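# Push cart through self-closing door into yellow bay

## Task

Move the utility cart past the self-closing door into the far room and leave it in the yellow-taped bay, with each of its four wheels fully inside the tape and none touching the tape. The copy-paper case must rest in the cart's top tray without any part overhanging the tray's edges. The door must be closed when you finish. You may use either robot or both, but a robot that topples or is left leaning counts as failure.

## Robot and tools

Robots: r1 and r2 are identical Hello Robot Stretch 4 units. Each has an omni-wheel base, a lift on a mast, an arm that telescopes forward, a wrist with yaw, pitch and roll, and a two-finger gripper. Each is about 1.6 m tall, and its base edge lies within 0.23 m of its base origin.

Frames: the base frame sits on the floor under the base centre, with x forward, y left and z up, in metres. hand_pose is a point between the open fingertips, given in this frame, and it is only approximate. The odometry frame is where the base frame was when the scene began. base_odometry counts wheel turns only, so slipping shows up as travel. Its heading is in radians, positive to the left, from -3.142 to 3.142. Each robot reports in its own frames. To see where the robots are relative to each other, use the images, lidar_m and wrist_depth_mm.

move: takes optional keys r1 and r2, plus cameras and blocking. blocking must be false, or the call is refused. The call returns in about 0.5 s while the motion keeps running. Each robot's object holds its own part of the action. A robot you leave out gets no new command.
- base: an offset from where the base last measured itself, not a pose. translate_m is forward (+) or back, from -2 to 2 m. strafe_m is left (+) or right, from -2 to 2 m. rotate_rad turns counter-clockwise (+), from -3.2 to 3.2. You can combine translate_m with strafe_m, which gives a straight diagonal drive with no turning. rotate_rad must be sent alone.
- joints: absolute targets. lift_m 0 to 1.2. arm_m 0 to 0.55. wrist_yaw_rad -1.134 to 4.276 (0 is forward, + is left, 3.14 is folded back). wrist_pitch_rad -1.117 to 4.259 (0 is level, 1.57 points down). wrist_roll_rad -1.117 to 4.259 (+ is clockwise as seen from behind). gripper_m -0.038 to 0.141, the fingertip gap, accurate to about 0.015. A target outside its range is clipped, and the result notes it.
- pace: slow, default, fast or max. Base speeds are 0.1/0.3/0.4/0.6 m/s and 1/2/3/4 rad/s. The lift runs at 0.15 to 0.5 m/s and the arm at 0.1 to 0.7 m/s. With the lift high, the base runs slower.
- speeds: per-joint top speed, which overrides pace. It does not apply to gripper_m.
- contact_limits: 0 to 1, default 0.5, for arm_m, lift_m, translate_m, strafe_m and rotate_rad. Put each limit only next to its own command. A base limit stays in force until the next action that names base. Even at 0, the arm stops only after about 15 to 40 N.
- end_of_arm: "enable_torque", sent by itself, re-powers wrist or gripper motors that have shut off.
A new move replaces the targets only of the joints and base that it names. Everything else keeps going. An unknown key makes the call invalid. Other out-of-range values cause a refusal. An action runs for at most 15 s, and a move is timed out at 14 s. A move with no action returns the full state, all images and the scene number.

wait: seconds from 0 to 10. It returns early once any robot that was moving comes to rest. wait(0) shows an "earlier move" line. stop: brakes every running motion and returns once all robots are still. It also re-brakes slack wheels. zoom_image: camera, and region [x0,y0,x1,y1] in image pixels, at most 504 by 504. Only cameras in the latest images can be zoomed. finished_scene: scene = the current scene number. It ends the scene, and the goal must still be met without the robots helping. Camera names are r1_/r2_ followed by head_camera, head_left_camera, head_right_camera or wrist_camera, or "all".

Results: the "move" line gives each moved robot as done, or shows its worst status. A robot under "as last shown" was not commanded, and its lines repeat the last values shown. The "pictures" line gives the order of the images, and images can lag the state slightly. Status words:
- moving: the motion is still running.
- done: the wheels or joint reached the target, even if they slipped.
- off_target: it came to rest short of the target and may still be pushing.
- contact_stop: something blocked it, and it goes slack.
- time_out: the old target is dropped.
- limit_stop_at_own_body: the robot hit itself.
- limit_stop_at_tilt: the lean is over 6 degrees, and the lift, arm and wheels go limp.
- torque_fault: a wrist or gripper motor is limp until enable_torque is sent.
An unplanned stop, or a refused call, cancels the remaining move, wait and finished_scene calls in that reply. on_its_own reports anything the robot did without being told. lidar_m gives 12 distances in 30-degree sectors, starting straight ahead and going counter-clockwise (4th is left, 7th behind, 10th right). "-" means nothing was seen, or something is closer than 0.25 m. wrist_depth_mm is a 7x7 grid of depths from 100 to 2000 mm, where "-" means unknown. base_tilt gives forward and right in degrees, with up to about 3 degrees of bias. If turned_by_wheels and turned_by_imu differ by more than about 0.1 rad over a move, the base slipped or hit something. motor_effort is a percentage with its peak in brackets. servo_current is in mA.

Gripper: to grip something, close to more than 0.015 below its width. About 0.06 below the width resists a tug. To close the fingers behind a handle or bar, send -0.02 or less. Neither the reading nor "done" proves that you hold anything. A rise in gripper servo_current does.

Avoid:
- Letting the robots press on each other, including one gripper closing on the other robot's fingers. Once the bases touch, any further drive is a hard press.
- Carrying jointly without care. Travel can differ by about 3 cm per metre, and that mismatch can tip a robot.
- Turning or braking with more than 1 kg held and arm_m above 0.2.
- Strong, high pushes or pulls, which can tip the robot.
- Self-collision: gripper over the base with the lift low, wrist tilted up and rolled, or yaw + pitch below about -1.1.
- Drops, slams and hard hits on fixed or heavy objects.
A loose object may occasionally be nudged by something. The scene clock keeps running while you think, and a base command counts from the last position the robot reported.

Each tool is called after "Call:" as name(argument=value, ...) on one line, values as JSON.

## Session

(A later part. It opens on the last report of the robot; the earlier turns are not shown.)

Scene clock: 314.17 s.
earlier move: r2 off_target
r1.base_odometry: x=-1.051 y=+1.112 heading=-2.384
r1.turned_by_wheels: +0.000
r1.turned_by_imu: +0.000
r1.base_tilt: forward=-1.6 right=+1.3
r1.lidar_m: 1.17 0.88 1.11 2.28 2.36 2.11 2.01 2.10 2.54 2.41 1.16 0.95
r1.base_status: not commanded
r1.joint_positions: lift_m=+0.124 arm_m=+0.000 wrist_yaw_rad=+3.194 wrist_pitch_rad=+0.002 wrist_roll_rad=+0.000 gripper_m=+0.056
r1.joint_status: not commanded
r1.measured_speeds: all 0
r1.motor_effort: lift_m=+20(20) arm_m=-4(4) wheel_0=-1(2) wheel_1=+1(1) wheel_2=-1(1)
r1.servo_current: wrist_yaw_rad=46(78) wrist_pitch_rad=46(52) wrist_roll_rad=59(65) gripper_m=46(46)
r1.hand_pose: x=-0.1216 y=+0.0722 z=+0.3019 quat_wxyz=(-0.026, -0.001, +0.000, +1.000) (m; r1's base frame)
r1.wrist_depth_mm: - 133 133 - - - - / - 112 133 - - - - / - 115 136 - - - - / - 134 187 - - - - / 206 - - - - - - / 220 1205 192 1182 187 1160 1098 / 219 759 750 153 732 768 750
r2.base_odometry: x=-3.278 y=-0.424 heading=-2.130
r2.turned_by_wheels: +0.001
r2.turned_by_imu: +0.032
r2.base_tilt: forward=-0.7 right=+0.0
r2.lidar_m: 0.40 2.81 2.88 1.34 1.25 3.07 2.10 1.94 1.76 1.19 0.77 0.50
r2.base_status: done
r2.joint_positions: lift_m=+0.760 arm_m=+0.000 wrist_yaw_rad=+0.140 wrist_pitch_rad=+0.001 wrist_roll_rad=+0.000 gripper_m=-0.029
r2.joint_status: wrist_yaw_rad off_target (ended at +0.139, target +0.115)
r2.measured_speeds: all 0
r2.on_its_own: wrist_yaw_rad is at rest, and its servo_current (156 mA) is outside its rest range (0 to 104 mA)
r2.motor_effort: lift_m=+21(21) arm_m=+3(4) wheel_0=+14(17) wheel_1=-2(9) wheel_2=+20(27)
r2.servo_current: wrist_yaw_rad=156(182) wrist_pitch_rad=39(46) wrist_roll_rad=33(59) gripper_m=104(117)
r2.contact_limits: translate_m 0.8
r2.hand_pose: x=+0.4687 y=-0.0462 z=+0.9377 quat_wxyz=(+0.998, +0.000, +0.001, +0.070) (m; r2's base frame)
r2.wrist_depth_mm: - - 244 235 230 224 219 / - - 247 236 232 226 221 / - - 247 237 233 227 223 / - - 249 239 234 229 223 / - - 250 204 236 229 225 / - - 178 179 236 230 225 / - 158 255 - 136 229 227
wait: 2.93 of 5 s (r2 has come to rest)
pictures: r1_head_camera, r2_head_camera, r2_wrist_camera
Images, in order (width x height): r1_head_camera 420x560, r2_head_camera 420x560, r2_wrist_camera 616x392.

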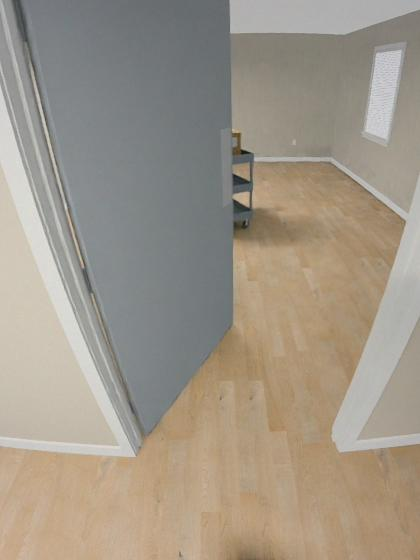

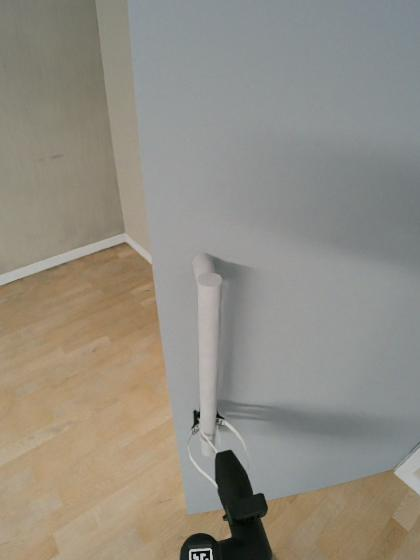

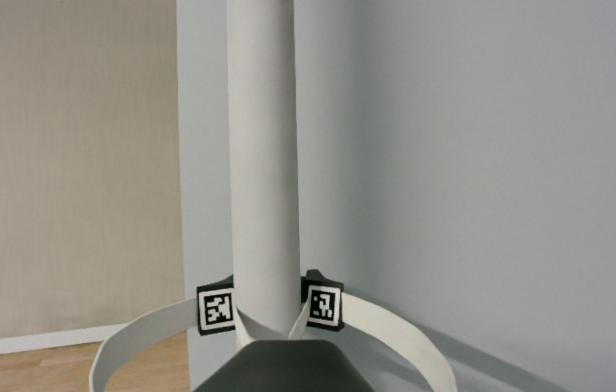

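Call:
move(r2={"base": {"translate_m": -0.21, "strafe_m": -0.098}, "joints": {"wrist_yaw_rad": 0.27}, "pace": "slow", "speeds": {"wrist_yaw_rad": 0.06}, "contact_limits": {"translate_m": 0.8}}, blocking=false)

Call:
wait(seconds=5, cameras=["r2_wrist_camera"])

Call:
move(r2={"base": {"translate_m": -0.20, "strafe_m": -0.145}, "joints": {"wrist_yaw_rad": 0.41}, "pace": "slow", "speeds": {"wrist_yaw_rad": 0.06}, "contact_limits": {"translate_m": 0.8}}, blocking=false)

Call:
wait(seconds=5, cameras=["r2_wrist_camera", "r2_head_camera", "r1_head_camera"])

Scene clock: 334.23 s.
move: r2 moving
r1: as last shown
r1.lidar_m: 1.15 0.86 1.11 2.29 2.38 2.10 2.00 2.13 2.55 2.41 1.13 0.95
r1.motor_effort: lift_m=+19(20) arm_m=-4(4) wheel_0=-1(1) wheel_1=+1(2) wheel_2=-1(1)
r1.servo_current: wrist_yaw_rad=46(59) wrist_pitch_rad=46(46) wrist_roll_rad=59(65) gripper_m=39(46)
r1.wrist_depth_mm: - 133 133 - - - - / - 113 133 - - - - / - 115 136 - - - - / - 134 187 - - - - / 206 - - - - - - / 220 1182 191 1182 187 1160 1118 / 218 741 750 154 732 759 750
r2.base_odometry: x=-3.276 y=-0.410 heading=-2.128
r2.turned_by_wheels: +0.002
r2.turned_by_imu: +0.017
r2.base_tilt: forward=-0.7 right=+0.0
r2.lidar_m: 0.40 2.83 2.89 1.33 1.26 3.02 2.05 1.93 1.73 1.19 0.76 0.51
r2.base_status: translate_m moving; strafe_m moving
r2.joint_positions: lift_m=+0.760 arm_m=+0.000 wrist_yaw_rad=+0.162 wrist_pitch_rad=+0.001 wrist_roll_rad=+0.000 gripper_m=-0.029
r2.joint_status: wrist_yaw_rad moving
r2.measured_speeds: translate_m=-0.053 strafe_m=-0.021 rotate_rad=-0.004 lift_m=+0.000 arm_m=+0.000 wrist_yaw_rad=+0.078 wrist_pitch_rad=+0.000 wrist_roll_rad=+0.000
r2.motor_effort: lift_m=+21(21) arm_m=-3(4) wheel_0=+12(19) wheel_1=-8(9) wheel_2=+23(27)
r2.servo_current: wrist_yaw_rad=117(163) wrist_pitch_rad=39(39) wrist_roll_rad=46(52) gripper_m=104(111)
r2.contact_limits: translate_m 0.8
r2.hand_pose: x=+0.4696 y=-0.0398 z=+0.9377 quat_wxyz=(+0.997, +0.000, +0.001, +0.081) (m; r2's base frame)
r2.wrist_depth_mm: - - 247 234 230 223 216 / - - 250 237 232 224 219 / - - 250 237 232 225 220 / - - 252 238 234 226 221 / - - 253 176 236 228 223 / - - 179 167 234 229 223 / - 1863 257 - 236 229 225
pictures: none

Scene clock: 337.23 s.
earlier move: r2 off_target
r1.base_odometry: x=-1.051 y=+1.112 heading=-2.384
r1.turned_by_wheels: +0.000
r1.turned_by_imu: +0.000
r1.base_tilt: forward=-1.6 right=+1.3
r1.lidar_m: 1.27 0.88 1.08 2.28 2.37 2.09 2.00 2.12 2.50 2.42 1.12 0.96
r1.base_status: not commanded
r1.joint_positions: lift_m=+0.124 arm_m=+0.000 wrist_yaw_rad=+3.194 wrist_pitch_rad=+0.002 wrist_roll_rad=+0.000 gripper_m=+0.056
r1.joint_status: not commanded
r1.measured_speeds: all 0
r1.motor_effort: lift_m=+19(20) arm_m=-4(4) wheel_0=-1(2) wheel_1=+1(2) wheel_2=-1(1)
r1.servo_current: wrist_yaw_rad=65(65) wrist_pitch_rad=52(52) wrist_roll_rad=52(72) gripper_m=39(52)
r1.hand_pose: x=-0.1216 y=+0.0722 z=+0.3019 quat_wxyz=(-0.026, -0.001, +0.000, +1.000) (m; r1's base frame)
r1.wrist_depth_mm: - 133 133 - - - - / - 113 133 - - - - / - 115 136 - - - - / - 134 187 - - - - / 206 - - - - - - / 220 1205 191 1205 187 1138 1098 / 220 759 750 153 741 759 750
r2.base_odometry: x=-3.250 y=-0.194 heading=-2.127
r2.turned_by_wheels: +0.000
r2.turned_by_imu: +0.016
r2.base_tilt: forward=-0.7 right=+0.0
r2.lidar_m: 0.39 3.03 3.11 1.31 1.49 2.62 1.81 1.70 1.75 1.20 1.02 0.55
r2.base_status: done
r2.joint_positions: lift_m=+0.760 arm_m=+0.000 wrist_yaw_rad=+0.290 wrist_pitch_rad=+0.001 wrist_roll_rad=+0.000 gripper_m=-0.029
r2.joint_status: wrist_yaw_rad off_target (ended at +0.290, target +0.270)
r2.measured_speeds: all 0
r2.on_its_own: wrist_yaw_rad is at rest, and its servo_current (117 mA) is outside its rest range (0 to 104 mA)
r2.motor_effort: lift_m=+21(21) arm_m=-4(4) wheel_0=+13(19) wheel_1=-3(10) wheel_2=+16(27)
r2.servo_current: wrist_yaw_rad=117(163) wrist_pitch_rad=39(46) wrist_roll_rad=46(59) gripper_m=104(117)
r2.contact_limits: translate_m 0.8
r2.hand_pose: x=+0.4723 y=-0.0012 z=+0.9377 quat_wxyz=(+0.989, +0.000, +0.001, +0.145) (m; r2's base frame)
r2.wrist_depth_mm: - - 244 236 234 230 226 / - - 245 238 236 231 227 / - - 247 238 237 233 229 / - - 247 240 238 234 230 / - - 249 204 239 235 231 / - - 178 168 239 236 233 / - 1863 253 - 241 236 233
wait: 3.00 of 5 s (r2 has come to rest)
pictures: r2_wrist_camera
Images, in order (width x height): r2_wrist_camera 616x392.

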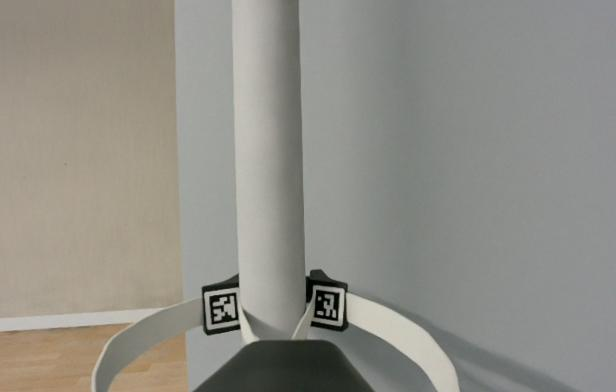

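Scene clock: 337.73 s.
move: r2 moving
r1: as last shown
r1.lidar_m: 1.25 0.88 1.10 2.30 2.37 2.08 2.00 2.09 2.56 2.41 1.12 0.94
r1.motor_effort: lift_m=+19(20) arm_m=-4(4) wheel_0=-1(1) wheel_1=+1(1) wheel_2=-1(1)
r1.servo_current: wrist_yaw_rad=46(65) wrist_pitch_rad=39(52) wrist_roll_rad=46(59) gripper_m=46(52)
r1.wrist_depth_mm: - 133 133 - - - - / - 113 133 - - - - / - 115 136 - - - - / - 134 187 - - - - / 206 - - - - - - / 220 1182 191 1205 187 1118 1098 / 220 750 750 153 732 759 750
r2.base_odometry: x=-3.251 y=-0.181 heading=-2.125
r2.turned_by_wheels: +0.003
r2.turned_by_imu: +0.003
r2.base_tilt: forward=-0.6 right=+0.0
r2.lidar_m: 0.40 3.03 3.11 1.32 1.51 2.63 1.82 1.67 1.70 1.19 1.04 0.55
r2.base_status: translate_m moving; strafe_m moving
r2.joint_positions: lift_m=+0.760 arm_m=+0.000 wrist_yaw_rad=+0.314 wrist_pitch_rad=+0.001 wrist_roll_rad=+0.000 gripper_m=-0.029
r2.joint_status: wrist_yaw_rad moving
r2.measured_speeds: translate_m=-0.043 strafe_m=-0.030 rotate_rad=-0.002 lift_m=+0.000 arm_m=+0.000 wrist_yaw_rad=+0.061 wrist_pitch_rad=+0.000 wrist_roll_rad=+0.000
r2.motor_effort: lift_m=+21(21) arm_m=-4(4) wheel_0=+18(20) wheel_1=-8(8) wheel_2=+21(22)
r2.servo_current: wrist_yaw_rad=65(117) wrist_pitch_rad=39(46) wrist_roll_rad=46(52) gripper_m=111(117)
r2.contact_limits: translate_m 0.8
r2.hand_pose: x=+0.4722 y=+0.0060 z=+0.9377 quat_wxyz=(+0.988, +0.000, +0.001, +0.156) (m; r2's base frame)
r2.wrist_depth_mm: - - 245 236 235 229 225 / - - 247 237 236 229 225 / - - 248 177 237 232 227 / - - 248 176 238 233 229 / - - 250 173 239 234 229 / - - 179 167 238 235 232 / - 1921 254 - 241 235 232
pictures: none

Scene clock: 340.90 s.
earlier move: r2 done
r1.base_odometry: x=-1.051 y=+1.112 heading=-2.384
r1.turned_by_wheels: +0.000
r1.turned_by_imu: +0.000
r1.base_tilt: forward=-1.6 right=+1.3
r1.lidar_m: 1.53 0.87 1.10 2.29 2.39 2.09 2.00 2.11 2.51 2.42 1.14 0.94
r1.base_status: not commanded
r1.joint_positions: lift_m=+0.124 arm_m=+0.000 wrist_yaw_rad=+3.194 wrist_pitch_rad=+0.002 wrist_roll_rad=+0.000 gripper_m=+0.056
r1.joint_status: not commanded
r1.measured_speeds: all 0
r1.motor_effort: lift_m=+20(20) arm_m=-4(4) wheel_0=-1(1) wheel_1=+1(2) wheel_2=-1(1)
r1.servo_current: wrist_yaw_rad=39(72) wrist_pitch_rad=46(52) wrist_roll_rad=39(72) gripper_m=39(52)
r1.hand_pose: x=-0.1216 y=+0.0722 z=+0.3019 quat_wxyz=(-0.026, -0.001, +0.000, +1.000) (m; r1's base frame)
r1.wrist_depth_mm: - 133 133 - - - - / - 112 133 - - - - / - 115 136 - - - - / - 135 187 - - - - / 206 - - - - - - / 220 1229 192 1205 187 1138 1118 / 218 750 750 153 750 759 750
r2.base_odometry: x=-3.268 y=+0.052 heading=-2.125
r2.turned_by_wheels: +0.000
r2.turned_by_imu: +0.006
r2.base_tilt: forward=-0.6 right=+0.0
r2.lidar_m: 0.37 0.44 3.37 1.44 1.81 2.23 1.56 1.47 1.53 1.20 1.11 0.63
r2.base_status: done
r2.joint_positions: lift_m=+0.760 arm_m=+0.000 wrist_yaw_rad=+0.430 wrist_pitch_rad=+0.001 wrist_roll_rad=+0.000 gripper_m=-0.029
r2.joint_status: all done
r2.measured_speeds: all 0
r2.on_its_own: wrist_yaw_rad is at rest, and its servo_current (124 mA) is outside its rest range (0 to 104 mA)
r2.motor_effort: lift_m=+21(21) arm_m=-4(4) wheel_0=+20(26) wheel_1=-2(8) wheel_2=+14(23)
r2.servo_current: wrist_yaw_rad=124(156) wrist_pitch_rad=39(46) wrist_roll_rad=52(59) gripper_m=111(117)
r2.contact_limits: translate_m 0.8
r2.hand_pose: x=+0.4695 y=+0.0408 z=+0.9377 quat_wxyz=(+0.977, +0.000, +0.001, +0.213) (m; r2's base frame)
r2.wrist_depth_mm: - - 237 239 239 241 242 / - - 240 241 240 243 243 / - - 239 241 243 244 244 / - - 241 243 244 245 246 / - - 244 204 245 246 247 / - - 177 168 246 248 248 / - 158 245 - 248 249 250
wait: 3.17 of 5 s (r2 has come to rest)
pictures: r1_head_camera, r2_head_camera, r2_wrist_camera
Images, in order (width x height): r1_head_camera 420x560, r2_head_camera 420x560, r2_wrist_camera 616x392.

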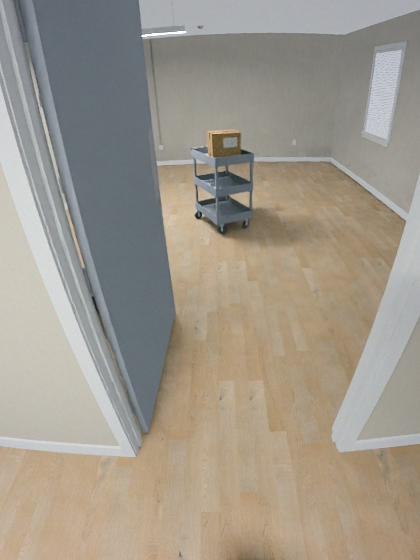

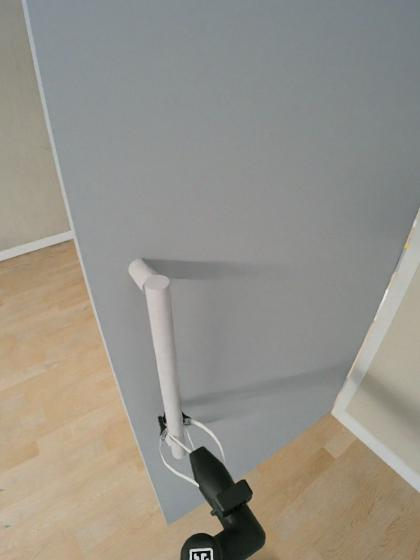

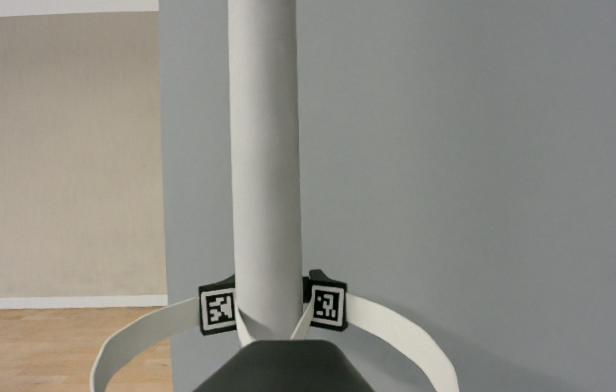

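Call:
move(r2={"base": {"translate_m": -0.155, "strafe_m": -0.185}, "joints": {"wrist_yaw_rad": 0.57}, "pace": "slow", "speeds": {"wrist_yaw_rad": 0.06}, "contact_limits": {"translate_m": 0.8}}, blocking=false)

Call:
zoom_image(camera="r1_head_camera", region=[160, 110, 290, 250])

Call:
wait(seconds=4, cameras=["r2_wrist_camera", "r2_head_camera", "r1_head_camera"])

Scene clock: 351.33 s.
move: r2 moving
r1: as last shown
r1.base_tilt: forward=-1.6 right=+1.2
r1.lidar_m: 1.53 0.88 1.10 2.29 2.38 2.09 1.99 2.12 2.54 2.43 1.13 0.96
r1.motor_effort: lift_m=+20(20) arm_m=-4(4) wheel_0=+0(2) wheel_1=+1(1) wheel_2=-1(1)
r1.servo_current: wrist_yaw_rad=59(72) wrist_pitch_rad=46(46) wrist_roll_rad=39(65) gripper_m=39(46)
r1.wrist_depth_mm: - 133 132 - - - - / - 112 133 - - - - / - 115 136 - - - - / - 134 187 - - - - / 205 - - - - - - / 220 1182 192 1182 187 1160 1098 / 219 759 750 153 732 759 750
r2.base_odometry: x=-3.272 y=+0.064 heading=-2.122
r2.turned_by_wheels: +0.003
r2.turned_by_imu: +0.003
r2.base_tilt: forward=-0.7 right=+0.0
r2.lidar_m: 0.40 0.45 3.36 1.46 1.84 2.22 1.56 1.45 1.51 1.17 1.12 0.64
r2.base_status: translate_m moving; strafe_m moving
r2.joint_positions: lift_m=+0.760 arm_m=+0.000 wrist_yaw_rad=+0.454 wrist_pitch_rad=+0.001 wrist_roll_rad=+0.000 gripper_m=-0.029
r2.joint_status: wrist_yaw_rad moving
r2.measured_speeds: translate_m=-0.031 strafe_m=-0.037 rotate_rad=+0.000 lift_m=+0.000 arm_m=+0.000 wrist_yaw_rad=+0.064 wrist_pitch_rad=+0.000 wrist_roll_rad=+0.000
r2.motor_effort: lift_m=+21(21) arm_m=-4(4) wheel_0=+24(24) wheel_1=-7(7) wheel_2=+17(19)
r2.servo_current: wrist_yaw_rad=98(111) wrist_pitch_rad=39(46) wrist_roll_rad=46(52) gripper_m=104(117)
r2.contact_limits: translate_m 0.8
r2.hand_pose: x=+0.4684 y=+0.0480 z=+0.9377 quat_wxyz=(+0.974, +0.000, +0.001, +0.225) (m; r2's base frame)
r2.wrist_depth_mm: - - 238 238 240 239 240 / - - 240 240 241 241 241 / - - 242 242 242 242 243 / - - 244 242 244 244 245 / - - 244 167 246 244 245 / - - 177 167 246 246 247 / - 1921 247 - 248 248 248
pictures: none

Scaled by 3.600 from the camera's 420x560 image, which has a finer 600x800 frame.
This view is cut from an older image: the scene may have changed since it was taken.

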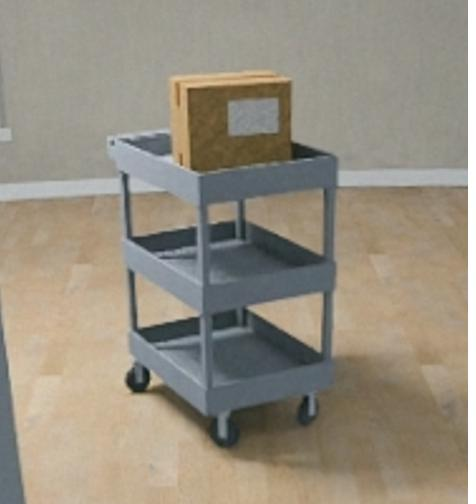

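Scene clock: 354.50 s.
earlier move: r2 off_target
r1.base_odometry: x=-1.051 y=+1.112 heading=-2.384
r1.turned_by_wheels: +0.000
r1.turned_by_imu: +0.000
r1.base_tilt: forward=-1.6 right=+1.2
r1.lidar_m: 3.20 0.89 1.09 2.29 2.38 2.11 1.99 2.13 2.54 2.40 1.13 0.95
r1.base_status: not commanded
r1.joint_positions: lift_m=+0.124 arm_m=+0.000 wrist_yaw_rad=+3.194 wrist_pitch_rad=+0.002 wrist_roll_rad=+0.000 gripper_m=+0.056
r1.joint_status: not commanded
r1.measured_speeds: all 0
r1.motor_effort: lift_m=+19(20) arm_m=-4(4) wheel_0=-1(2) wheel_1=+1(2) wheel_2=-1(1)
r1.servo_current: wrist_yaw_rad=46(72) wrist_pitch_rad=39(52) wrist_roll_rad=46(65) gripper_m=46(46)
r1.hand_pose: x=-0.1216 y=+0.0722 z=+0.3019 quat_wxyz=(-0.026, -0.001, +0.000, +1.000) (m; r1's base frame)
r1.wrist_depth_mm: - 133 133 - - - - / - 113 133 - - - - / - 115 136 - - - - / - 134 187 - - - - / 206 - - - - - - / 220 1205 192 1205 187 1160 1098 / 220 750 750 153 741 768 750
r2.base_odometry: x=-3.344 y=+0.280 heading=-2.122
r2.turned_by_wheels: +0.000
r2.turned_by_imu: +0.005
r2.base_tilt: forward=-0.7 right=+0.1
r2.lidar_m: 0.38 0.43 3.59 1.62 4.76 1.89 1.30 1.23 1.31 1.11 1.04 0.82
r2.base_status: done
r2.joint_positions: lift_m=+0.760 arm_m=+0.000 wrist_yaw_rad=+0.591 wrist_pitch_rad=+0.001 wrist_roll_rad=+0.000 gripper_m=-0.029
r2.joint_status: wrist_yaw_rad off_target (ended at +0.591, target +0.570)
r2.measured_speeds: all 0
r2.on_its_own: wrist_yaw_rad is at rest, and its servo_current (117 mA) is outside its rest range (0 to 104 mA)
r2.motor_effort: lift_m=+21(21) arm_m=-3(4) wheel_0=+23(28) wheel_1=+0(7) wheel_2=+13(20)
r2.servo_current: wrist_yaw_rad=117(163) wrist_pitch_rad=39(46) wrist_roll_rad=52(59) gripper_m=104(117)
r2.contact_limits: translate_m 0.8
r2.hand_pose: x=+0.4591 y=+0.0882 z=+0.9377 quat_wxyz=(+0.957, +0.000, +0.001, +0.291) (m; r2's base frame)
r2.wrist_depth_mm: - - 235 242 245 249 254 / - - 236 242 246 250 254 / - - 236 243 248 252 256 / - - 239 246 248 254 258 / - - 239 204 251 254 258 / - - 178 180 250 256 260 / - 240 242 - 251 259 262
wait: 3.17 of 4 s (r2 has come to rest)
pictures: r1_head_camera, r2_head_camera, r2_wrist_camera
Images, in order (width x height): r1_head_camera 420x560, r2_head_camera 420x560, r2_wrist_camera 616x392.

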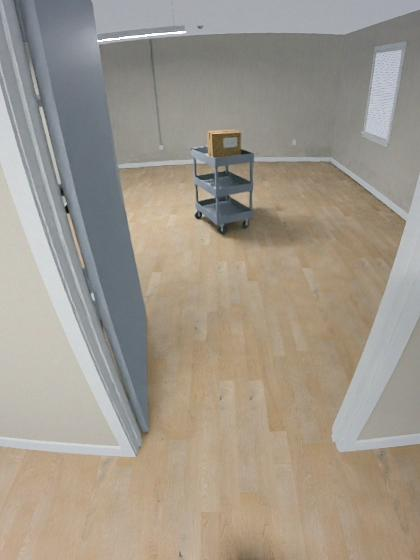

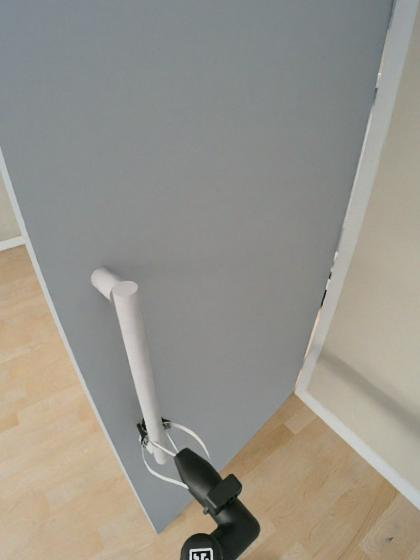

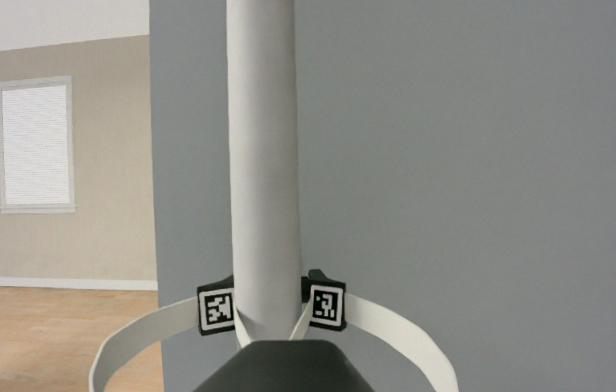

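Call:
move(r1={"base": {"translate_m": 1.95, "strafe_m": -0.24}, "joints": {"lift_m": 0.688}, "pace": "fast", "contact_limits": {"translate_m": 0.3}}, blocking=false)

Call:
wait(seconds=8, cameras=["r1_head_camera", "r1_head_left_camera", "r2_head_camera"])

Scene clock: 412.27 s.
move: r1 moving
r1.base_odometry: x=-1.092 y=+1.082 heading=-2.384
r1.turned_by_wheels: +0.000
r1.turned_by_imu: +0.000
r1.base_tilt: forward=-1.6 right=+1.3
r1.lidar_m: 3.16 0.85 1.01 2.30 2.40 2.14 2.06 2.17 2.54 2.38 1.08 0.92
r1.base_status: translate_m moving; strafe_m moving
r1.joint_positions: lift_m=+0.187 arm_m=+0.000 wrist_yaw_rad=+3.194 wrist_pitch_rad=+0.002 wrist_roll_rad=+0.000 gripper_m=+0.056
r1.joint_status: lift_m moving
r1.measured_speeds: translate_m=+0.197 strafe_m=-0.023 rotate_rad=+0.008 lift_m=+0.244 arm_m=+0.000 wrist_yaw_rad=+0.000 wrist_pitch_rad=+0.000 wrist_roll_rad=+0.000
r1.motor_effort: lift_m=+26(27) arm_m=-4(4) wheel_0=+8(11) wheel_1=+6(7) wheel_2=-11(11)
r1.servo_current: wrist_yaw_rad=59(59) wrist_pitch_rad=39(46) wrist_roll_rad=46(65) gripper_m=39(46)
r1.contact_limits: translate_m 0.3
r1.hand_pose: x=-0.1216 y=+0.0722 z=+0.3649 quat_wxyz=(-0.026, -0.001, +0.000, +1.000) (m; r1's base frame)
r1.wrist_depth_mm: - 133 133 - - - - / - 112 133 - - - - / - 115 136 - - - - / - 134 198 - - - - / 205 - - - - - - / 220 1397 191 1397 187 1308 1281 / 220 866 878 153 854 866 904
r2.base_odometry: x=-3.344 y=+0.280 heading=-2.122
r2.turned_by_wheels: +0.000
r2.turned_by_imu: +0.000
r2.base_tilt: forward=-0.7 right=+0.0
r2.lidar_m: 0.38 0.42 3.62 1.64 4.77 1.89 1.32 1.24 1.28 1.11 1.04 0.81
r2.base_status: not commanded
r2.joint_positions: lift_m=+0.760 arm_m=+0.000 wrist_yaw_rad=+0.591 wrist_pitch_rad=+0.001 wrist_roll_rad=+0.000 gripper_m=-0.029
r2.joint_status: not commanded
r2.measured_speeds: all 0
r2.motor_effort: lift_m=+21(21) arm_m=-3(4) wheel_0=+23(23) wheel_1=+0(1) wheel_2=+14(14)
r2.servo_current: wrist_yaw_rad=137(137) wrist_pitch_rad=46(46) wrist_roll_rad=39(65) gripper_m=104(111)
r2.contact_limits: translate_m 0.8
r2.hand_pose: x=+0.4591 y=+0.0882 z=+0.9377 quat_wxyz=(+0.957, +0.000, +0.001, +0.291) (m; r2's base frame)
r2.wrist_depth_mm: - - 235 241 245 249 255 / - - 236 243 246 251 254 / - - 237 244 248 252 257 / - - 238 245 249 253 258 / - - 239 204 250 255 259 / - - 178 181 250 257 259 / - 240 242 - 251 258 262
pictures: none

Scene clock: 417.97 s.
earlier move: r1 done
r1.base_odometry: x=-2.633 y=-0.053 heading=-2.384
r1.turned_by_wheels: +0.000
r1.turned_by_imu: -0.001
r1.base_tilt: forward=-1.6 right=+1.3
r1.lidar_m: 1.31 1.49 2.66 0.81 0.80 0.98 4.10 1.05 1.45 2.15 2.25 3.03
r1.base_status: done
r1.joint_positions: lift_m=+0.688 arm_m=+0.000 wrist_yaw_rad=+3.194 wrist_pitch_rad=+0.002 wrist_roll_rad=+0.000 gripper_m=+0.056
r1.joint_status: all done
r1.measured_speeds: all 0
r1.motor_effort: lift_m=+23(28) arm_m=-4(4) wheel_0=+1(11) wheel_1=+1(8) wheel_2=+0(13)
r1.servo_current: wrist_yaw_rad=46(72) wrist_pitch_rad=39(52) wrist_roll_rad=52(65) gripper_m=46(52)
r1.contact_limits: translate_m 0.3
r1.hand_pose: x=-0.1216 y=+0.0722 z=+0.8652 quat_wxyz=(-0.026, -0.001, +0.000, +1.000) (m; r1's base frame)
r1.wrist_depth_mm: - 135 - - - - - / - 124 146 - - - - / - 121 192 - - - - / 110 136 206 - - - - / 137 - - - - - - / 216 - 195 - 187 - - / - 140 1921 153 - 1078 -
r2.base_odometry: x=-3.344 y=+0.280 heading=-2.122
r2.turned_by_wheels: +0.000
r2.turned_by_imu: +0.001
r2.base_tilt: forward=-0.7 right=+0.0
r2.lidar_m: 0.41 0.42 3.59 1.67 4.75 1.87 1.35 1.23 1.28 1.13 1.04 0.80
r2.base_status: not commanded
r2.joint_positions: lift_m=+0.760 arm_m=+0.000 wrist_yaw_rad=+0.591 wrist_pitch_rad=+0.001 wrist_roll_rad=+0.000 gripper_m=-0.029
r2.joint_status: not commanded
r2.measured_speeds: all 0
r2.on_its_own: wrist_yaw_rad is at rest, and its servo_current (124 mA) is outside its rest range (0 to 104 mA)
r2.motor_effort: lift_m=+21(21) arm_m=-3(4) wheel_0=+23(23) wheel_1=+0(1) wheel_2=+14(14)
r2.servo_current: wrist_yaw_rad=124(143) wrist_pitch_rad=39(46) wrist_roll_rad=59(65) gripper_m=104(117)
r2.contact_limits: translate_m 0.8
r2.hand_pose: x=+0.4591 y=+0.0882 z=+0.9377 quat_wxyz=(+0.957, +0.000, +0.001, +0.291) (m; r2's base frame)
r2.wrist_depth_mm: - - 235 241 246 249 253 / - - 236 243 246 250 256 / - - 237 243 247 252 256 / - - 238 245 249 254 256 / - - 239 204 250 254 258 / - - 178 181 250 257 260 / - 241 243 - 251 258 263
wait: 5.70 of 8 s (r1 has come to rest)
pictures: r1_head_camera, r1_head_left_camera, r2_head_camera
Images, in order (width x height): r1_head_camera 420x560, r1_head_left_camera 420x672, r2_head_camera 420x560.

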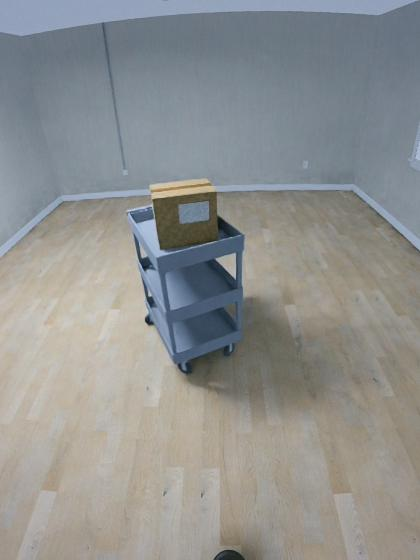

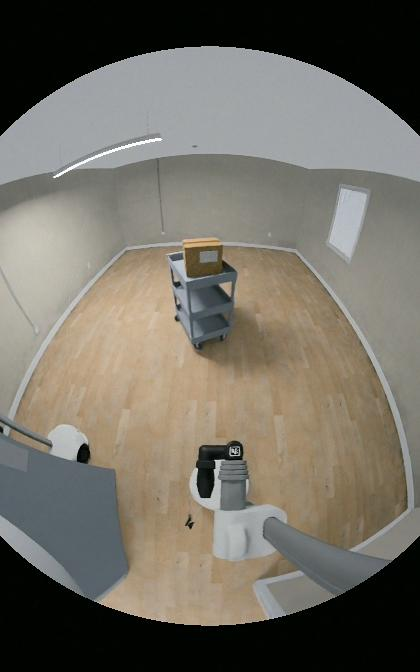

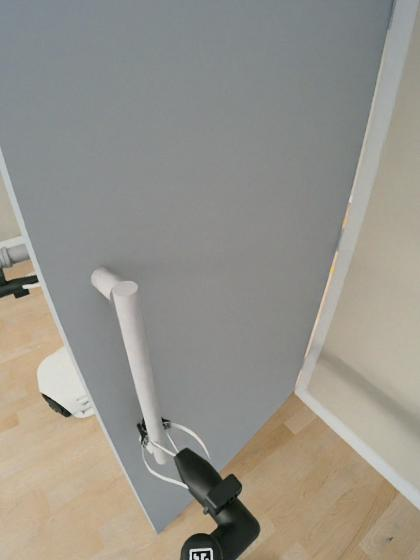

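Call:
move(cameras=["r1_head_camera","r1_head_left_camera"], blocking=false)

Scene clock: 439.53 s.
r1.base_odometry: x=-2.633 y=-0.053 heading=-2.384
r1.turned_by_wheels: +0.000
r1.turned_by_imu: +0.000
r1.base_tilt: forward=-1.6 right=+1.3
r1.lidar_m: 1.31 1.48 2.66 0.81 0.82 0.99 4.10 1.03 1.44 2.16 2.23 3.01
r1.base_status: done
r1.joint_positions: lift_m=+0.688 arm_m=+0.000 wrist_yaw_rad=+3.194 wrist_pitch_rad=+0.002 wrist_roll_rad=+0.000 gripper_m=+0.056
r1.joint_status: all done
r1.measured_speeds: all 0
r1.motor_effort: lift_m=+24(28) arm_m=-4(4) wheel_0=+1(11) wheel_1=+1(8) wheel_2=+0(13)
r1.servo_current: wrist_yaw_rad=39(72) wrist_pitch_rad=46(52) wrist_roll_rad=46(65) gripper_m=39(52)
r1.contact_limits: translate_m 0.3
r1.hand_pose: x=-0.1216 y=+0.0722 z=+0.8652 quat_wxyz=(-0.026, -0.001, +0.000, +1.000) (m; r1's base frame)
r1.wrist_depth_mm: - 135 - - - - - / - 124 146 - - - - / - 121 191 - - - - / 111 136 207 - - - - / 137 - - - - - - / 216 - 193 - 187 - - / - 141 1921 153 - 1060 -
r2.base_odometry: x=-3.344 y=+0.280 heading=-2.122
r2.turned_by_wheels: +0.000
r2.turned_by_imu: +0.000
r2.base_tilt: forward=-0.7 right=+0.0
r2.lidar_m: 0.39 0.42 3.63 1.65 4.76 1.92 1.31 1.24 1.29 1.10 1.03 0.82
r2.base_status: not commanded
r2.joint_positions: lift_m=+0.760 arm_m=+0.000 wrist_yaw_rad=+0.591 wrist_pitch_rad=+0.001 wrist_roll_rad=+0.000 gripper_m=-0.029
r2.joint_status: not commanded
r2.measured_speeds: all 0
r2.on_its_own: wrist_yaw_rad is at rest, and its servo_current (124 mA) is outside its rest range (0 to 104 mA)
r2.motor_effort: lift_m=+21(21) arm_m=-3(4) wheel_0=+23(23) wheel_1=-1(1) wheel_2=+14(14)
r2.servo_current: wrist_yaw_rad=124(143) wrist_pitch_rad=33(46) wrist_roll_rad=39(65) gripper_m=111(117)
r2.contact_limits: translate_m 0.8
r2.hand_pose: x=+0.4591 y=+0.0882 z=+0.9377 quat_wxyz=(+0.957, +0.000, +0.001, +0.291) (m; r2's base frame)
r2.wrist_depth_mm: - - 235 240 245 250 254 / - - 236 242 248 250 254 / - - 237 243 247 252 256 / - - 238 245 249 253 257 / - - 240 204 249 255 258 / - - 178 180 251 255 259 / - 241 243 - 250 258 262
pictures: r1_head_camera, r1_head_left_camera
Images, in order (width x height): r1_head_camera 420x560, r1_head_left_camera 420x672.

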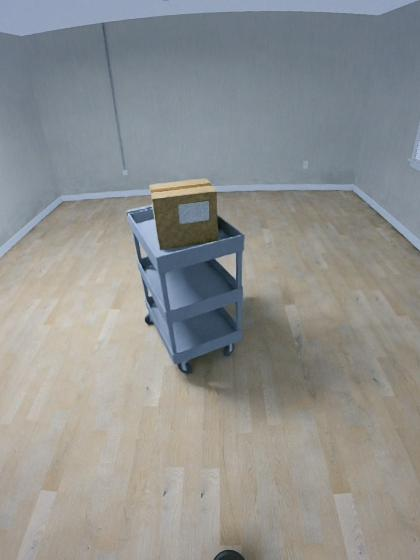

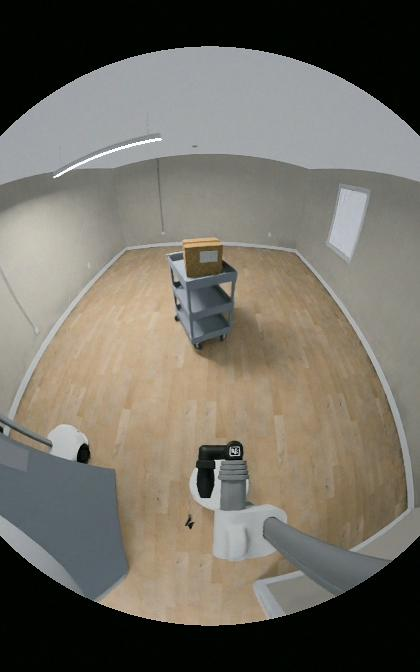

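Call:
move(r1={"base": {"translate_m": 1.6, "strafe_m": 1.04}, "pace": "fast"}, blocking=false)

Call:
wait(seconds=8, cameras=["r1_head_right_camera"])

Scene clock: 477.30 s.
move: r1 moving
r1.base_odometry: x=-2.645 y=-0.105 heading=-2.384
r1.turned_by_wheels: +0.000
r1.turned_by_imu: +0.000
r1.base_tilt: forward=-1.6 right=+1.3
r1.lidar_m: 1.25 1.52 2.64 0.79 0.78 0.98 4.14 1.08 1.50 2.19 2.26 3.05
r1.base_status: translate_m moving; strafe_m moving
r1.joint_positions: lift_m=+0.688 arm_m=+0.000 wrist_yaw_rad=+3.194 wrist_pitch_rad=+0.002 wrist_roll_rad=+0.000 gripper_m=+0.056
r1.joint_status: not commanded
r1.measured_speeds: translate_m=+0.173 strafe_m=+0.112 rotate_rad=+0.000 lift_m=+0.000 arm_m=+0.000 wrist_yaw_rad=+0.000 wrist_pitch_rad=+0.000 wrist_roll_rad=+0.000
r1.motor_effort: lift_m=+23(24) arm_m=-4(4) wheel_0=-4(5) wheel_1=+11(14) wheel_2=-10(10)
r1.servo_current: wrist_yaw_rad=46(65) wrist_pitch_rad=46(46) wrist_roll_rad=59(65) gripper_m=39(46)
r1.hand_pose: x=-0.1216 y=+0.0722 z=+0.8652 quat_wxyz=(-0.026, -0.001, +0.000, +1.000) (m; r1's base frame)
r1.wrist_depth_mm: - 133 132 - - - - / - 112 133 - - - - / - 115 136 - - - - / - 134 187 - - - - / 206 - - - - - - / 213 - 192 - 187 - - / 218 141 1921 153 - 1078 -
r2.base_odometry: x=-3.344 y=+0.280 heading=-2.122
r2.turned_by_wheels: +0.000
r2.turned_by_imu: +0.000
r2.base_tilt: forward=-0.7 right=+0.0
r2.lidar_m: 0.40 0.42 3.60 1.62 4.76 1.90 1.31 1.22 1.28 1.11 1.04 0.81
r2.base_status: not commanded
r2.joint_positions: lift_m=+0.760 arm_m=+0.000 wrist_yaw_rad=+0.591 wrist_pitch_rad=+0.001 wrist_roll_rad=+0.000 gripper_m=-0.029
r2.joint_status: not commanded
r2.measured_speeds: all 0
r2.motor_effort: lift_m=+21(21) arm_m=-4(4) wheel_0=+23(23) wheel_1=+0(1) wheel_2=+14(14)
r2.servo_current: wrist_yaw_rad=130(137) wrist_pitch_rad=39(46) wrist_roll_rad=46(59) gripper_m=104(111)
r2.contact_limits: translate_m 0.8
r2.hand_pose: x=+0.4591 y=+0.0882 z=+0.9377 quat_wxyz=(+0.957, +0.000, +0.001, +0.291) (m; r2's base frame)
r2.wrist_depth_mm: - - 235 240 245 249 253 / - - 237 242 247 250 255 / - - 236 244 248 252 255 / - - 238 245 249 254 257 / - - 240 204 250 255 258 / - - 177 181 249 257 260 / - 241 243 - 251 259 262
pictures: none

Scene clock: 482.80 s.
earlier move: r1 done
r1.base_odometry: x=-3.081 y=-1.908 heading=-2.385
r1.turned_by_wheels: +0.000
r1.turned_by_imu: +0.007
r1.base_tilt: forward=-1.6 right=+1.3
r1.lidar_m: 3.18 2.23 1.61 1.52 1.64 1.41 1.34 2.92 0.68 0.49 0.48 3.33
r1.base_status: done
r1.joint_positions: lift_m=+0.688 arm_m=+0.000 wrist_yaw_rad=+3.194 wrist_pitch_rad=+0.002 wrist_roll_rad=+0.000 gripper_m=+0.056
r1.joint_status: not commanded
r1.measured_speeds: all 0
r1.motor_effort: lift_m=+24(24) arm_m=-4(4) wheel_0=-4(7) wheel_1=-1(14) wheel_2=+1(11)
r1.servo_current: wrist_yaw_rad=52(78) wrist_pitch_rad=46(52) wrist_roll_rad=39(72) gripper_m=39(46)
r1.hand_pose: x=-0.1216 y=+0.0722 z=+0.8652 quat_wxyz=(-0.026, -0.001, +0.000, +1.000) (m; r1's base frame)
r1.wrist_depth_mm: - 135 - - - - - / - 123 135 - - - - / - 121 191 - - - - / 110 136 206 - - - - / 215 - - - - - - / - - 193 - 187 - - / 1863 1921 1921 153 1661 1808 -
r2.base_odometry: x=-3.344 y=+0.280 heading=-2.122
r2.turned_by_wheels: +0.000
r2.turned_by_imu: +0.001
r2.base_tilt: forward=-0.8 right=+0.0
r2.lidar_m: 0.40 0.43 3.60 1.49 1.36 1.90 1.32 1.25 1.27 1.08 1.04 0.80
r2.base_status: not commanded
r2.joint_positions: lift_m=+0.760 arm_m=+0.000 wrist_yaw_rad=+0.591 wrist_pitch_rad=+0.001 wrist_roll_rad=+0.000 gripper_m=-0.029
r2.joint_status: not commanded
r2.measured_speeds: all 0
r2.on_its_own: wrist_yaw_rad is at rest, and its servo_current (130 mA) is outside its rest range (0 to 104 mA)
r2.motor_effort: lift_m=+21(21) arm_m=-3(4) wheel_0=+23(23) wheel_1=+0(1) wheel_2=+13(14)
r2.servo_current: wrist_yaw_rad=130(143) wrist_pitch_rad=39(52) wrist_roll_rad=52(59) gripper_m=98(111)
r2.contact_limits: translate_m 0.8
r2.hand_pose: x=+0.4591 y=+0.0882 z=+0.9377 quat_wxyz=(+0.957, +0.000, +0.001, +0.291) (m; r2's base frame)
r2.wrist_depth_mm: - - 236 242 244 249 254 / - - 236 243 247 251 256 / - - 237 243 248 252 256 / - - 238 245 248 254 258 / - - 239 204 250 255 258 / - - 178 181 250 256 260 / - 241 242 - 251 258 262
wait: 5.50 of 8 s (r1 has come to rest)
pictures: r1_head_right_camera
Images, in order (width x height): r1_head_right_camera 420x672.

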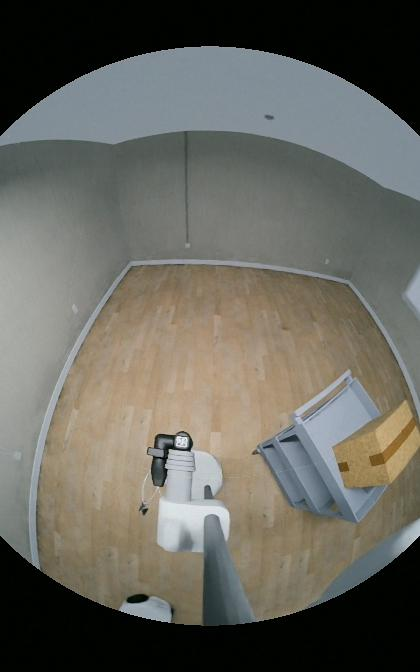

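Call:
move(r1={"base": {"translate_m": 1.05}, "pace": "fast"}, blocking=false)

Call:
wait(seconds=6)

Call:
move(r1={"base": {"rotate_rad": -2.88}, "joints": {"wrist_yaw_rad": 0, "gripper_m": 0.12}, "pace": "default"}, blocking=false)

Call:
wait(seconds=5)

Call:
wait(seconds=2, cameras=["r1_head_camera","r1_head_right_camera","r1_wrist_camera"])

Scene clock: 492.90 s.
move: r1 moving
r1.base_odometry: x=-3.116 y=-1.941 heading=-2.384
r1.turned_by_wheels: +0.000
r1.turned_by_imu: +0.000
r1.base_tilt: forward=-1.6 right=+1.2
r1.lidar_m: 3.13 2.22 1.59 1.54 1.60 1.51 1.40 2.97 0.64 0.47 0.46 3.27
r1.base_status: translate_m moving
r1.joint_positions: lift_m=+0.688 arm_m=+0.000 wrist_yaw_rad=+3.194 wrist_pitch_rad=+0.002 wrist_roll_rad=+0.000 gripper_m=+0.056
r1.joint_status: not commanded
r1.measured_speeds: translate_m=+0.186 strafe_m=+0.001 rotate_rad=-0.001 lift_m=+0.000 arm_m=+0.000 wrist_yaw_rad=+0.000 wrist_pitch_rad=+0.000 wrist_roll_rad=+0.000
r1.motor_effort: lift_m=+24(24) arm_m=-4(4) wheel_0=+6(9) wheel_1=+6(8) wheel_2=-10(11)
r1.servo_current: wrist_yaw_rad=52(52) wrist_pitch_rad=46(46) wrist_roll_rad=52(52) gripper_m=39(46)
r1.hand_pose: x=-0.1216 y=+0.0722 z=+0.8652 quat_wxyz=(-0.026, -0.001, +0.000, +1.000) (m; r1's base frame)
r1.wrist_depth_mm: - 134 134 - - - - / - 116 134 - - - - / - 114 140 - - - - / 107 134 194 - - - - / 208 - - - - - - / 223 - 194 - 187 - - / 213 1863 1921 153 1618 1863 -
r2.base_odometry: x=-3.344 y=+0.280 heading=-2.122
r2.turned_by_wheels: +0.000
r2.turned_by_imu: +0.000
r2.base_tilt: forward=-0.8 right=+0.0
r2.lidar_m: 0.38 0.43 3.62 1.57 1.42 1.90 1.30 1.22 1.28 1.12 1.03 0.83
r2.base_status: not commanded
r2.joint_positions: lift_m=+0.760 arm_m=+0.000 wrist_yaw_rad=+0.591 wrist_pitch_rad=+0.001 wrist_roll_rad=+0.000 gripper_m=-0.029
r2.joint_status: not commanded
r2.measured_speeds: all 0
r2.motor_effort: lift_m=+21(21) arm_m=-4(4) wheel_0=+23(23) wheel_1=+0(1) wheel_2=+14(14)
r2.servo_current: wrist_yaw_rad=130(130) wrist_pitch_rad=39(46) wrist_roll_rad=46(52) gripper_m=111(117)
r2.contact_limits: translate_m 0.8
r2.hand_pose: x=+0.4591 y=+0.0882 z=+0.9377 quat_wxyz=(+0.957, +0.000, +0.001, +0.291) (m; r2's base frame)
r2.wrist_depth_mm: - - 235 240 246 249 253 / - - 236 242 246 251 255 / - - 236 242 248 252 256 / - - 238 244 249 254 256 / - - 239 204 251 254 259 / - - 178 181 251 256 260 / - 241 242 - 251 259 260
pictures: none

Scene clock: 496.37 s.
earlier move: r1 done
r1.base_odometry: x=-3.844 y=-2.630 heading=-2.384
r1.turned_by_wheels: +0.000
r1.turned_by_imu: +0.000
r1.base_tilt: forward=-1.6 right=+1.3
r1.lidar_m: 2.14 2.22 1.61 1.54 1.61 2.22 2.38 0.85 0.89 3.15 3.07 2.21
r1.base_status: done
r1.joint_positions: lift_m=+0.688 arm_m=+0.000 wrist_yaw_rad=+3.194 wrist_pitch_rad=+0.002 wrist_roll_rad=+0.000 gripper_m=+0.056
r1.joint_status: not commanded
r1.measured_speeds: all 0
r1.motor_effort: lift_m=+23(24) arm_m=-4(4) wheel_0=+1(10) wheel_1=+1(8) wheel_2=+2(13)
r1.servo_current: wrist_yaw_rad=46(78) wrist_pitch_rad=39(52) wrist_roll_rad=33(72) gripper_m=39(52)
r1.hand_pose: x=-0.1216 y=+0.0722 z=+0.8652 quat_wxyz=(-0.026, -0.001, +0.000, +1.000) (m; r1's base frame)
r1.wrist_depth_mm: - 135 - - - - - / - 124 146 - - - - / - 121 191 - - - - / 111 135 206 - - - - / 137 - - - - - - / 229 - 194 - 187 - - / 224 976 1808 153 - 1756 1921
r2.base_odometry: x=-3.344 y=+0.280 heading=-2.122
r2.turned_by_wheels: +0.000
r2.turned_by_imu: +0.000
r2.base_tilt: forward=-0.7 right=+0.0
r2.lidar_m: 0.39 0.42 3.60 1.63 2.41 1.90 1.33 1.23 1.28 1.12 1.05 0.80
r2.base_status: not commanded
r2.joint_positions: lift_m=+0.760 arm_m=+0.000 wrist_yaw_rad=+0.591 wrist_pitch_rad=+0.001 wrist_roll_rad=+0.000 gripper_m=-0.029
r2.joint_status: not commanded
r2.measured_speeds: all 0
r2.on_its_own: wrist_yaw_rad is at rest, and its servo_current (124 mA) is outside its rest range (0 to 104 mA)
r2.motor_effort: lift_m=+21(21) arm_m=-4(4) wheel_0=+23(23) wheel_1=+0(1) wheel_2=+14(14)
r2.servo_current: wrist_yaw_rad=124(143) wrist_pitch_rad=39(52) wrist_roll_rad=46(59) gripper_m=104(117)
r2.contact_limits: translate_m 0.8
r2.hand_pose: x=+0.4591 y=+0.0882 z=+0.9377 quat_wxyz=(+0.957, +0.000, +0.001, +0.291) (m; r2's base frame)
r2.wrist_depth_mm: - - 235 241 245 250 254 / - - 236 244 247 252 255 / - - 237 243 248 252 256 / - - 238 245 249 254 256 / - - 240 204 250 255 258 / - - 177 181 249 256 259 / - 240 242 - 251 259 262
wait: 3.47 of 6 s (r1 has come to rest)
pictures: none

Scene clock: 496.87 s.
move: r1 moving
r1.base_odometry: x=-3.844 y=-2.630 heading=-2.637
r1.turned_by_wheels: -0.253
r1.turned_by_imu: -0.254
r1.base_tilt: forward=-1.6 right=+1.3
r1.lidar_m: 2.13 2.13 1.82 1.56 1.53 1.84 2.40 0.88 0.87 3.14 3.13 2.47
r1.base_status: rotate_rad moving
r1.joint_positions: lift_m=+0.688 arm_m=+0.000 wrist_yaw_rad=+2.607 wrist_pitch_rad=+0.002 wrist_roll_rad=+0.000 gripper_m=+0.075
r1.joint_status: wrist_yaw_rad moving; gripper_m moving
r1.measured_speeds: translate_m=+0.000 strafe_m=-0.001 rotate_rad=-0.973 lift_m=+0.000 arm_m=+0.000 wrist_yaw_rad=-1.819 wrist_pitch_rad=+0.000 wrist_roll_rad=+0.000
r1.motor_effort: lift_m=+24(24) arm_m=-3(4) wheel_0=+8(10) wheel_1=+7(8) wheel_2=+7(8)
r1.servo_current: wrist_yaw_rad=78(104) wrist_pitch_rad=46(46) wrist_roll_rad=39(52) gripper_m=78(78)
r1.hand_pose: x=-0.0328 y=+0.2221 z=+0.8652 quat_wxyz=(+0.264, -0.001, +0.000, +0.965) (m; r1's base frame)
r1.wrist_depth_mm: - - - - - - - / - - - - - - - / - - - - - - - / - - - - - - - / - - - - - - - / - - 198 - 190 - - / - 1921 1921 151 - - -
r2.base_odometry: x=-3.344 y=+0.280 heading=-2.122
r2.turned_by_wheels: +0.000
r2.turned_by_imu: +0.000
r2.base_tilt: forward=-0.7 right=+0.1
r2.lidar_m: 0.40 0.42 3.58 1.62 2.41 1.90 1.31 1.23 1.26 1.10 1.05 0.81
r2.base_status: not commanded
r2.joint_positions: lift_m=+0.760 arm_m=+0.000 wrist_yaw_rad=+0.591 wrist_pitch_rad=+0.001 wrist_roll_rad=+0.000 gripper_m=-0.029
r2.joint_status: not commanded
r2.measured_speeds: all 0
r2.motor_effort: lift_m=+21(21) arm_m=-4(4) wheel_0=+23(23) wheel_1=+0(1) wheel_2=+13(14)
r2.servo_current: wrist_yaw_rad=124(130) wrist_pitch_rad=39(46) wrist_roll_rad=46(59) gripper_m=98(111)
r2.contact_limits: translate_m 0.8
r2.hand_pose: x=+0.4591 y=+0.0882 z=+0.9377 quat_wxyz=(+0.957, +0.000, +0.001, +0.291) (m; r2's base frame)
r2.wrist_depth_mm: - - 234 241 244 249 254 / - - 236 243 246 251 255 / - - 236 244 248 252 256 / - - 238 246 248 253 257 / - - 240 204 250 254 259 / - - 177 181 250 256 260 / - 241 242 - 252 259 263
pictures: none

Scene clock: 499.10 s.
earlier move: r1 done
r1.base_odometry: x=-3.844 y=-2.630 heading=+1.019
r1.turned_by_wheels: -2.627
r1.turned_by_imu: -2.641
r1.base_tilt: forward=-1.6 right=+1.3
r1.lidar_m: 0.86 0.86 3.14 3.09 2.49 2.13 2.13 1.82 1.55 1.54 1.83 2.40
r1.base_status: done
r1.joint_positions: lift_m=+0.688 arm_m=+0.000 wrist_yaw_rad=+0.002 wrist_pitch_rad=+0.002 wrist_roll_rad=+0.000 gripper_m=+0.120
r1.joint_status: all done
r1.measured_speeds: all 0
r1.motor_effort: lift_m=+24(24) arm_m=-4(4) wheel_0=+3(10) wheel_1=+2(9) wheel_2=+0(8)
r1.servo_current: wrist_yaw_rad=59(117) wrist_pitch_rad=46(52) wrist_roll_rad=46(72) gripper_m=52(98)
r1.hand_pose: x=+0.4595 y=-0.0867 z=+0.8652 quat_wxyz=(+1.000, +0.000, +0.001, +0.001) (m; r1's base frame)
r1.wrist_depth_mm: - - - - - - - / - - - - - - - / 820 - - - - - - / 809 976 - - - - - / 627 1205 - - - - - / - 210 - - 212 - - / - 186 - 144 - 1808 -
r2.base_odometry: x=-3.344 y=+0.280 heading=-2.122
r2.turned_by_wheels: +0.000
r2.turned_by_imu: +0.000
r2.base_tilt: forward=-0.7 right=+0.0
r2.lidar_m: 0.36 0.42 3.59 1.59 2.21 1.91 1.30 1.24 1.30 1.09 1.03 0.81
r2.base_status: not commanded
r2.joint_positions: lift_m=+0.760 arm_m=+0.000 wrist_yaw_rad=+0.591 wrist_pitch_rad=+0.001 wrist_roll_rad=+0.000 gripper_m=-0.029
r2.joint_status: not commanded
r2.measured_speeds: all 0
r2.on_its_own: wrist_yaw_rad is at rest, and its servo_current (137 mA) is outside its rest range (0 to 104 mA)
r2.motor_effort: lift_m=+21(21) arm_m=-3(4) wheel_0=+23(23) wheel_1=+0(1) wheel_2=+14(14)
r2.servo_current: wrist_yaw_rad=137(137) wrist_pitch_rad=46(46) wrist_roll_rad=33(59) gripper_m=104(117)
r2.contact_limits: translate_m 0.8
r2.hand_pose: x=+0.4591 y=+0.0882 z=+0.9377 quat_wxyz=(+0.957, +0.000, +0.001, +0.291) (m; r2's base frame)
r2.wrist_depth_mm: - - 234 240 244 250 253 / - - 236 242 246 250 255 / - - 236 242 247 253 256 / - - 239 245 249 254 258 / - - 239 203 250 255 259 / - - 177 181 251 256 260 / - 241 242 - 251 258 260
wait: 2.23 of 5 s (r1 has come to rest)
pictures: none

Scene clock: 501.10 s.
r1.base_odometry: x=-3.844 y=-2.630 heading=+1.019
r1.turned_by_wheels: +0.000
r1.turned_by_imu: +0.000
r1.base_tilt: forward=-1.6 right=+1.3
r1.lidar_m: 0.84 0.83 3.13 3.14 2.45 2.11 2.13 1.82 1.57 1.54 1.82 2.38
r1.base_status: done
r1.joint_positions: lift_m=+0.688 arm_m=+0.000 wrist_yaw_rad=+0.002 wrist_pitch_rad=+0.002 wrist_roll_rad=+0.000 gripper_m=+0.120
r1.joint_status: all done
r1.measured_speeds: all 0
r1.motor_effort: lift_m=+24(24) arm_m=-4(4) wheel_0=+3(10) wheel_1=+2(9) wheel_2=+0(8)
r1.servo_current: wrist_yaw_rad=52(117) wrist_pitch_rad=39(52) wrist_roll_rad=46(72) gripper_m=39(98)
r1.hand_pose: x=+0.4595 y=-0.0867 z=+0.8652 quat_wxyz=(+1.000, +0.000, +0.001, +0.001) (m; r1's base frame)
r1.wrist_depth_mm: - - - - - - - / - - - - - - - / 820 - - - - - - / 820 1008 - - - - - / 634 1160 - - - - - / - 211 - - 213 - - / - 185 - 144 - 1863 -
r2.base_odometry: x=-3.344 y=+0.280 heading=-2.122
r2.turned_by_wheels: +0.000
r2.turned_by_imu: +0.000
r2.base_tilt: forward=-0.7 right=+0.0
r2.lidar_m: 0.41 0.44 3.60 1.61 2.17 1.94 1.31 1.23 1.28 1.10 1.05 0.79
r2.base_status: not commanded
r2.joint_positions: lift_m=+0.760 arm_m=+0.000 wrist_yaw_rad=+0.591 wrist_pitch_rad=+0.001 wrist_roll_rad=+0.000 gripper_m=-0.029
r2.joint_status: not commanded
r2.measured_speeds: all 0
r2.on_its_own: wrist_yaw_rad is at rest, and its servo_current (124 mA) is outside its rest range (0 to 104 mA)
r2.motor_effort: lift_m=+21(21) arm_m=-4(4) wheel_0=+23(23) wheel_1=+0(1) wheel_2=+13(14)
r2.servo_current: wrist_yaw_rad=124(137) wrist_pitch_rad=46(46) wrist_roll_rad=39(59) gripper_m=111(117)
r2.contact_limits: translate_m 0.8
r2.hand_pose: x=+0.4591 y=+0.0882 z=+0.9377 quat_wxyz=(+0.957, +0.000, +0.001, +0.291) (m; r2's base frame)
r2.wrist_depth_mm: - - 235 241 245 250 253 / - - 236 244 247 252 255 / - - 237 243 247 252 256 / - - 238 245 248 253 257 / - - 239 204 250 254 258 / - - 177 181 250 255 260 / - 241 242 - 250 259 263
wait: 2.00 s; at rest by 0.27 s
pictures: r1_head_camera, r1_head_right_camera, r1_wrist_camera
Images, in order (width x height): r1_head_camera 420x560, r1_head_right_camera 420x672, r1_wrist_camera 616x392.

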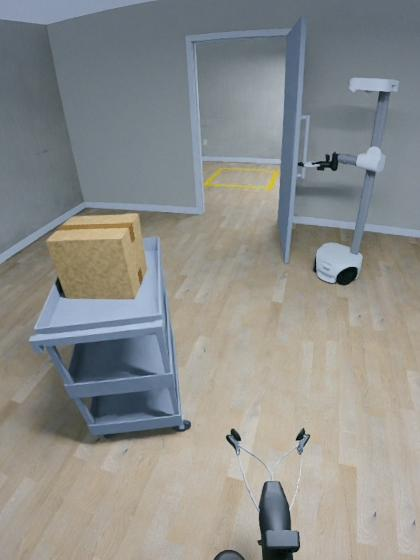

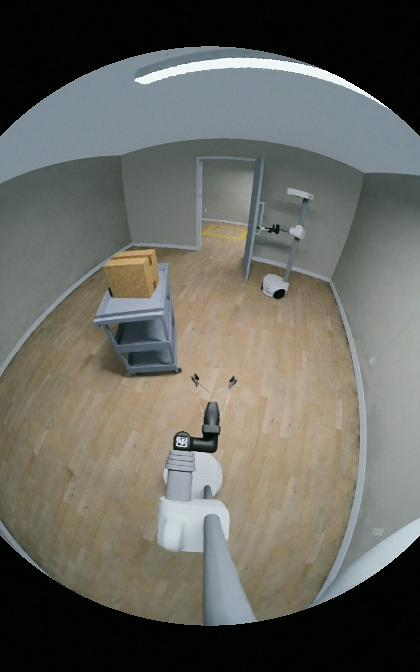

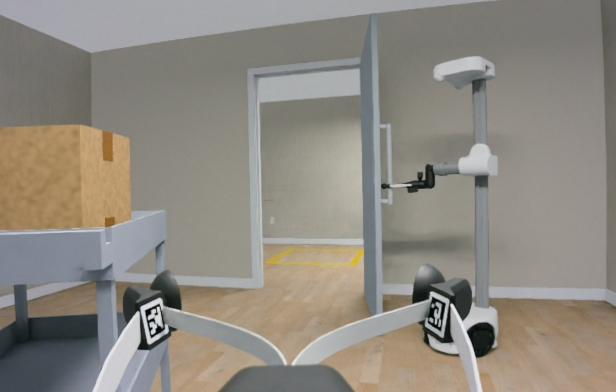

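Call:
zoom_image(camera="r1_head_camera", region=[0, 180, 240, 460])

Scaled by 1.800 from the camera's 420x560 image, which has a finer 600x800 frame.

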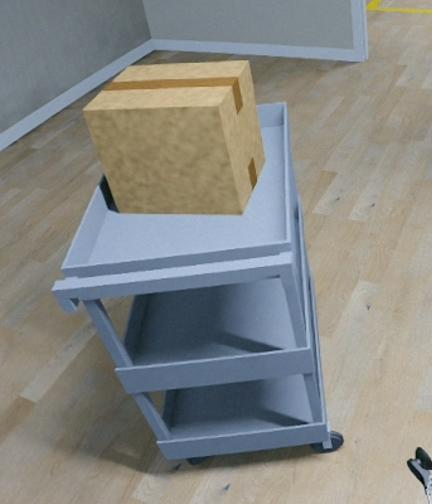

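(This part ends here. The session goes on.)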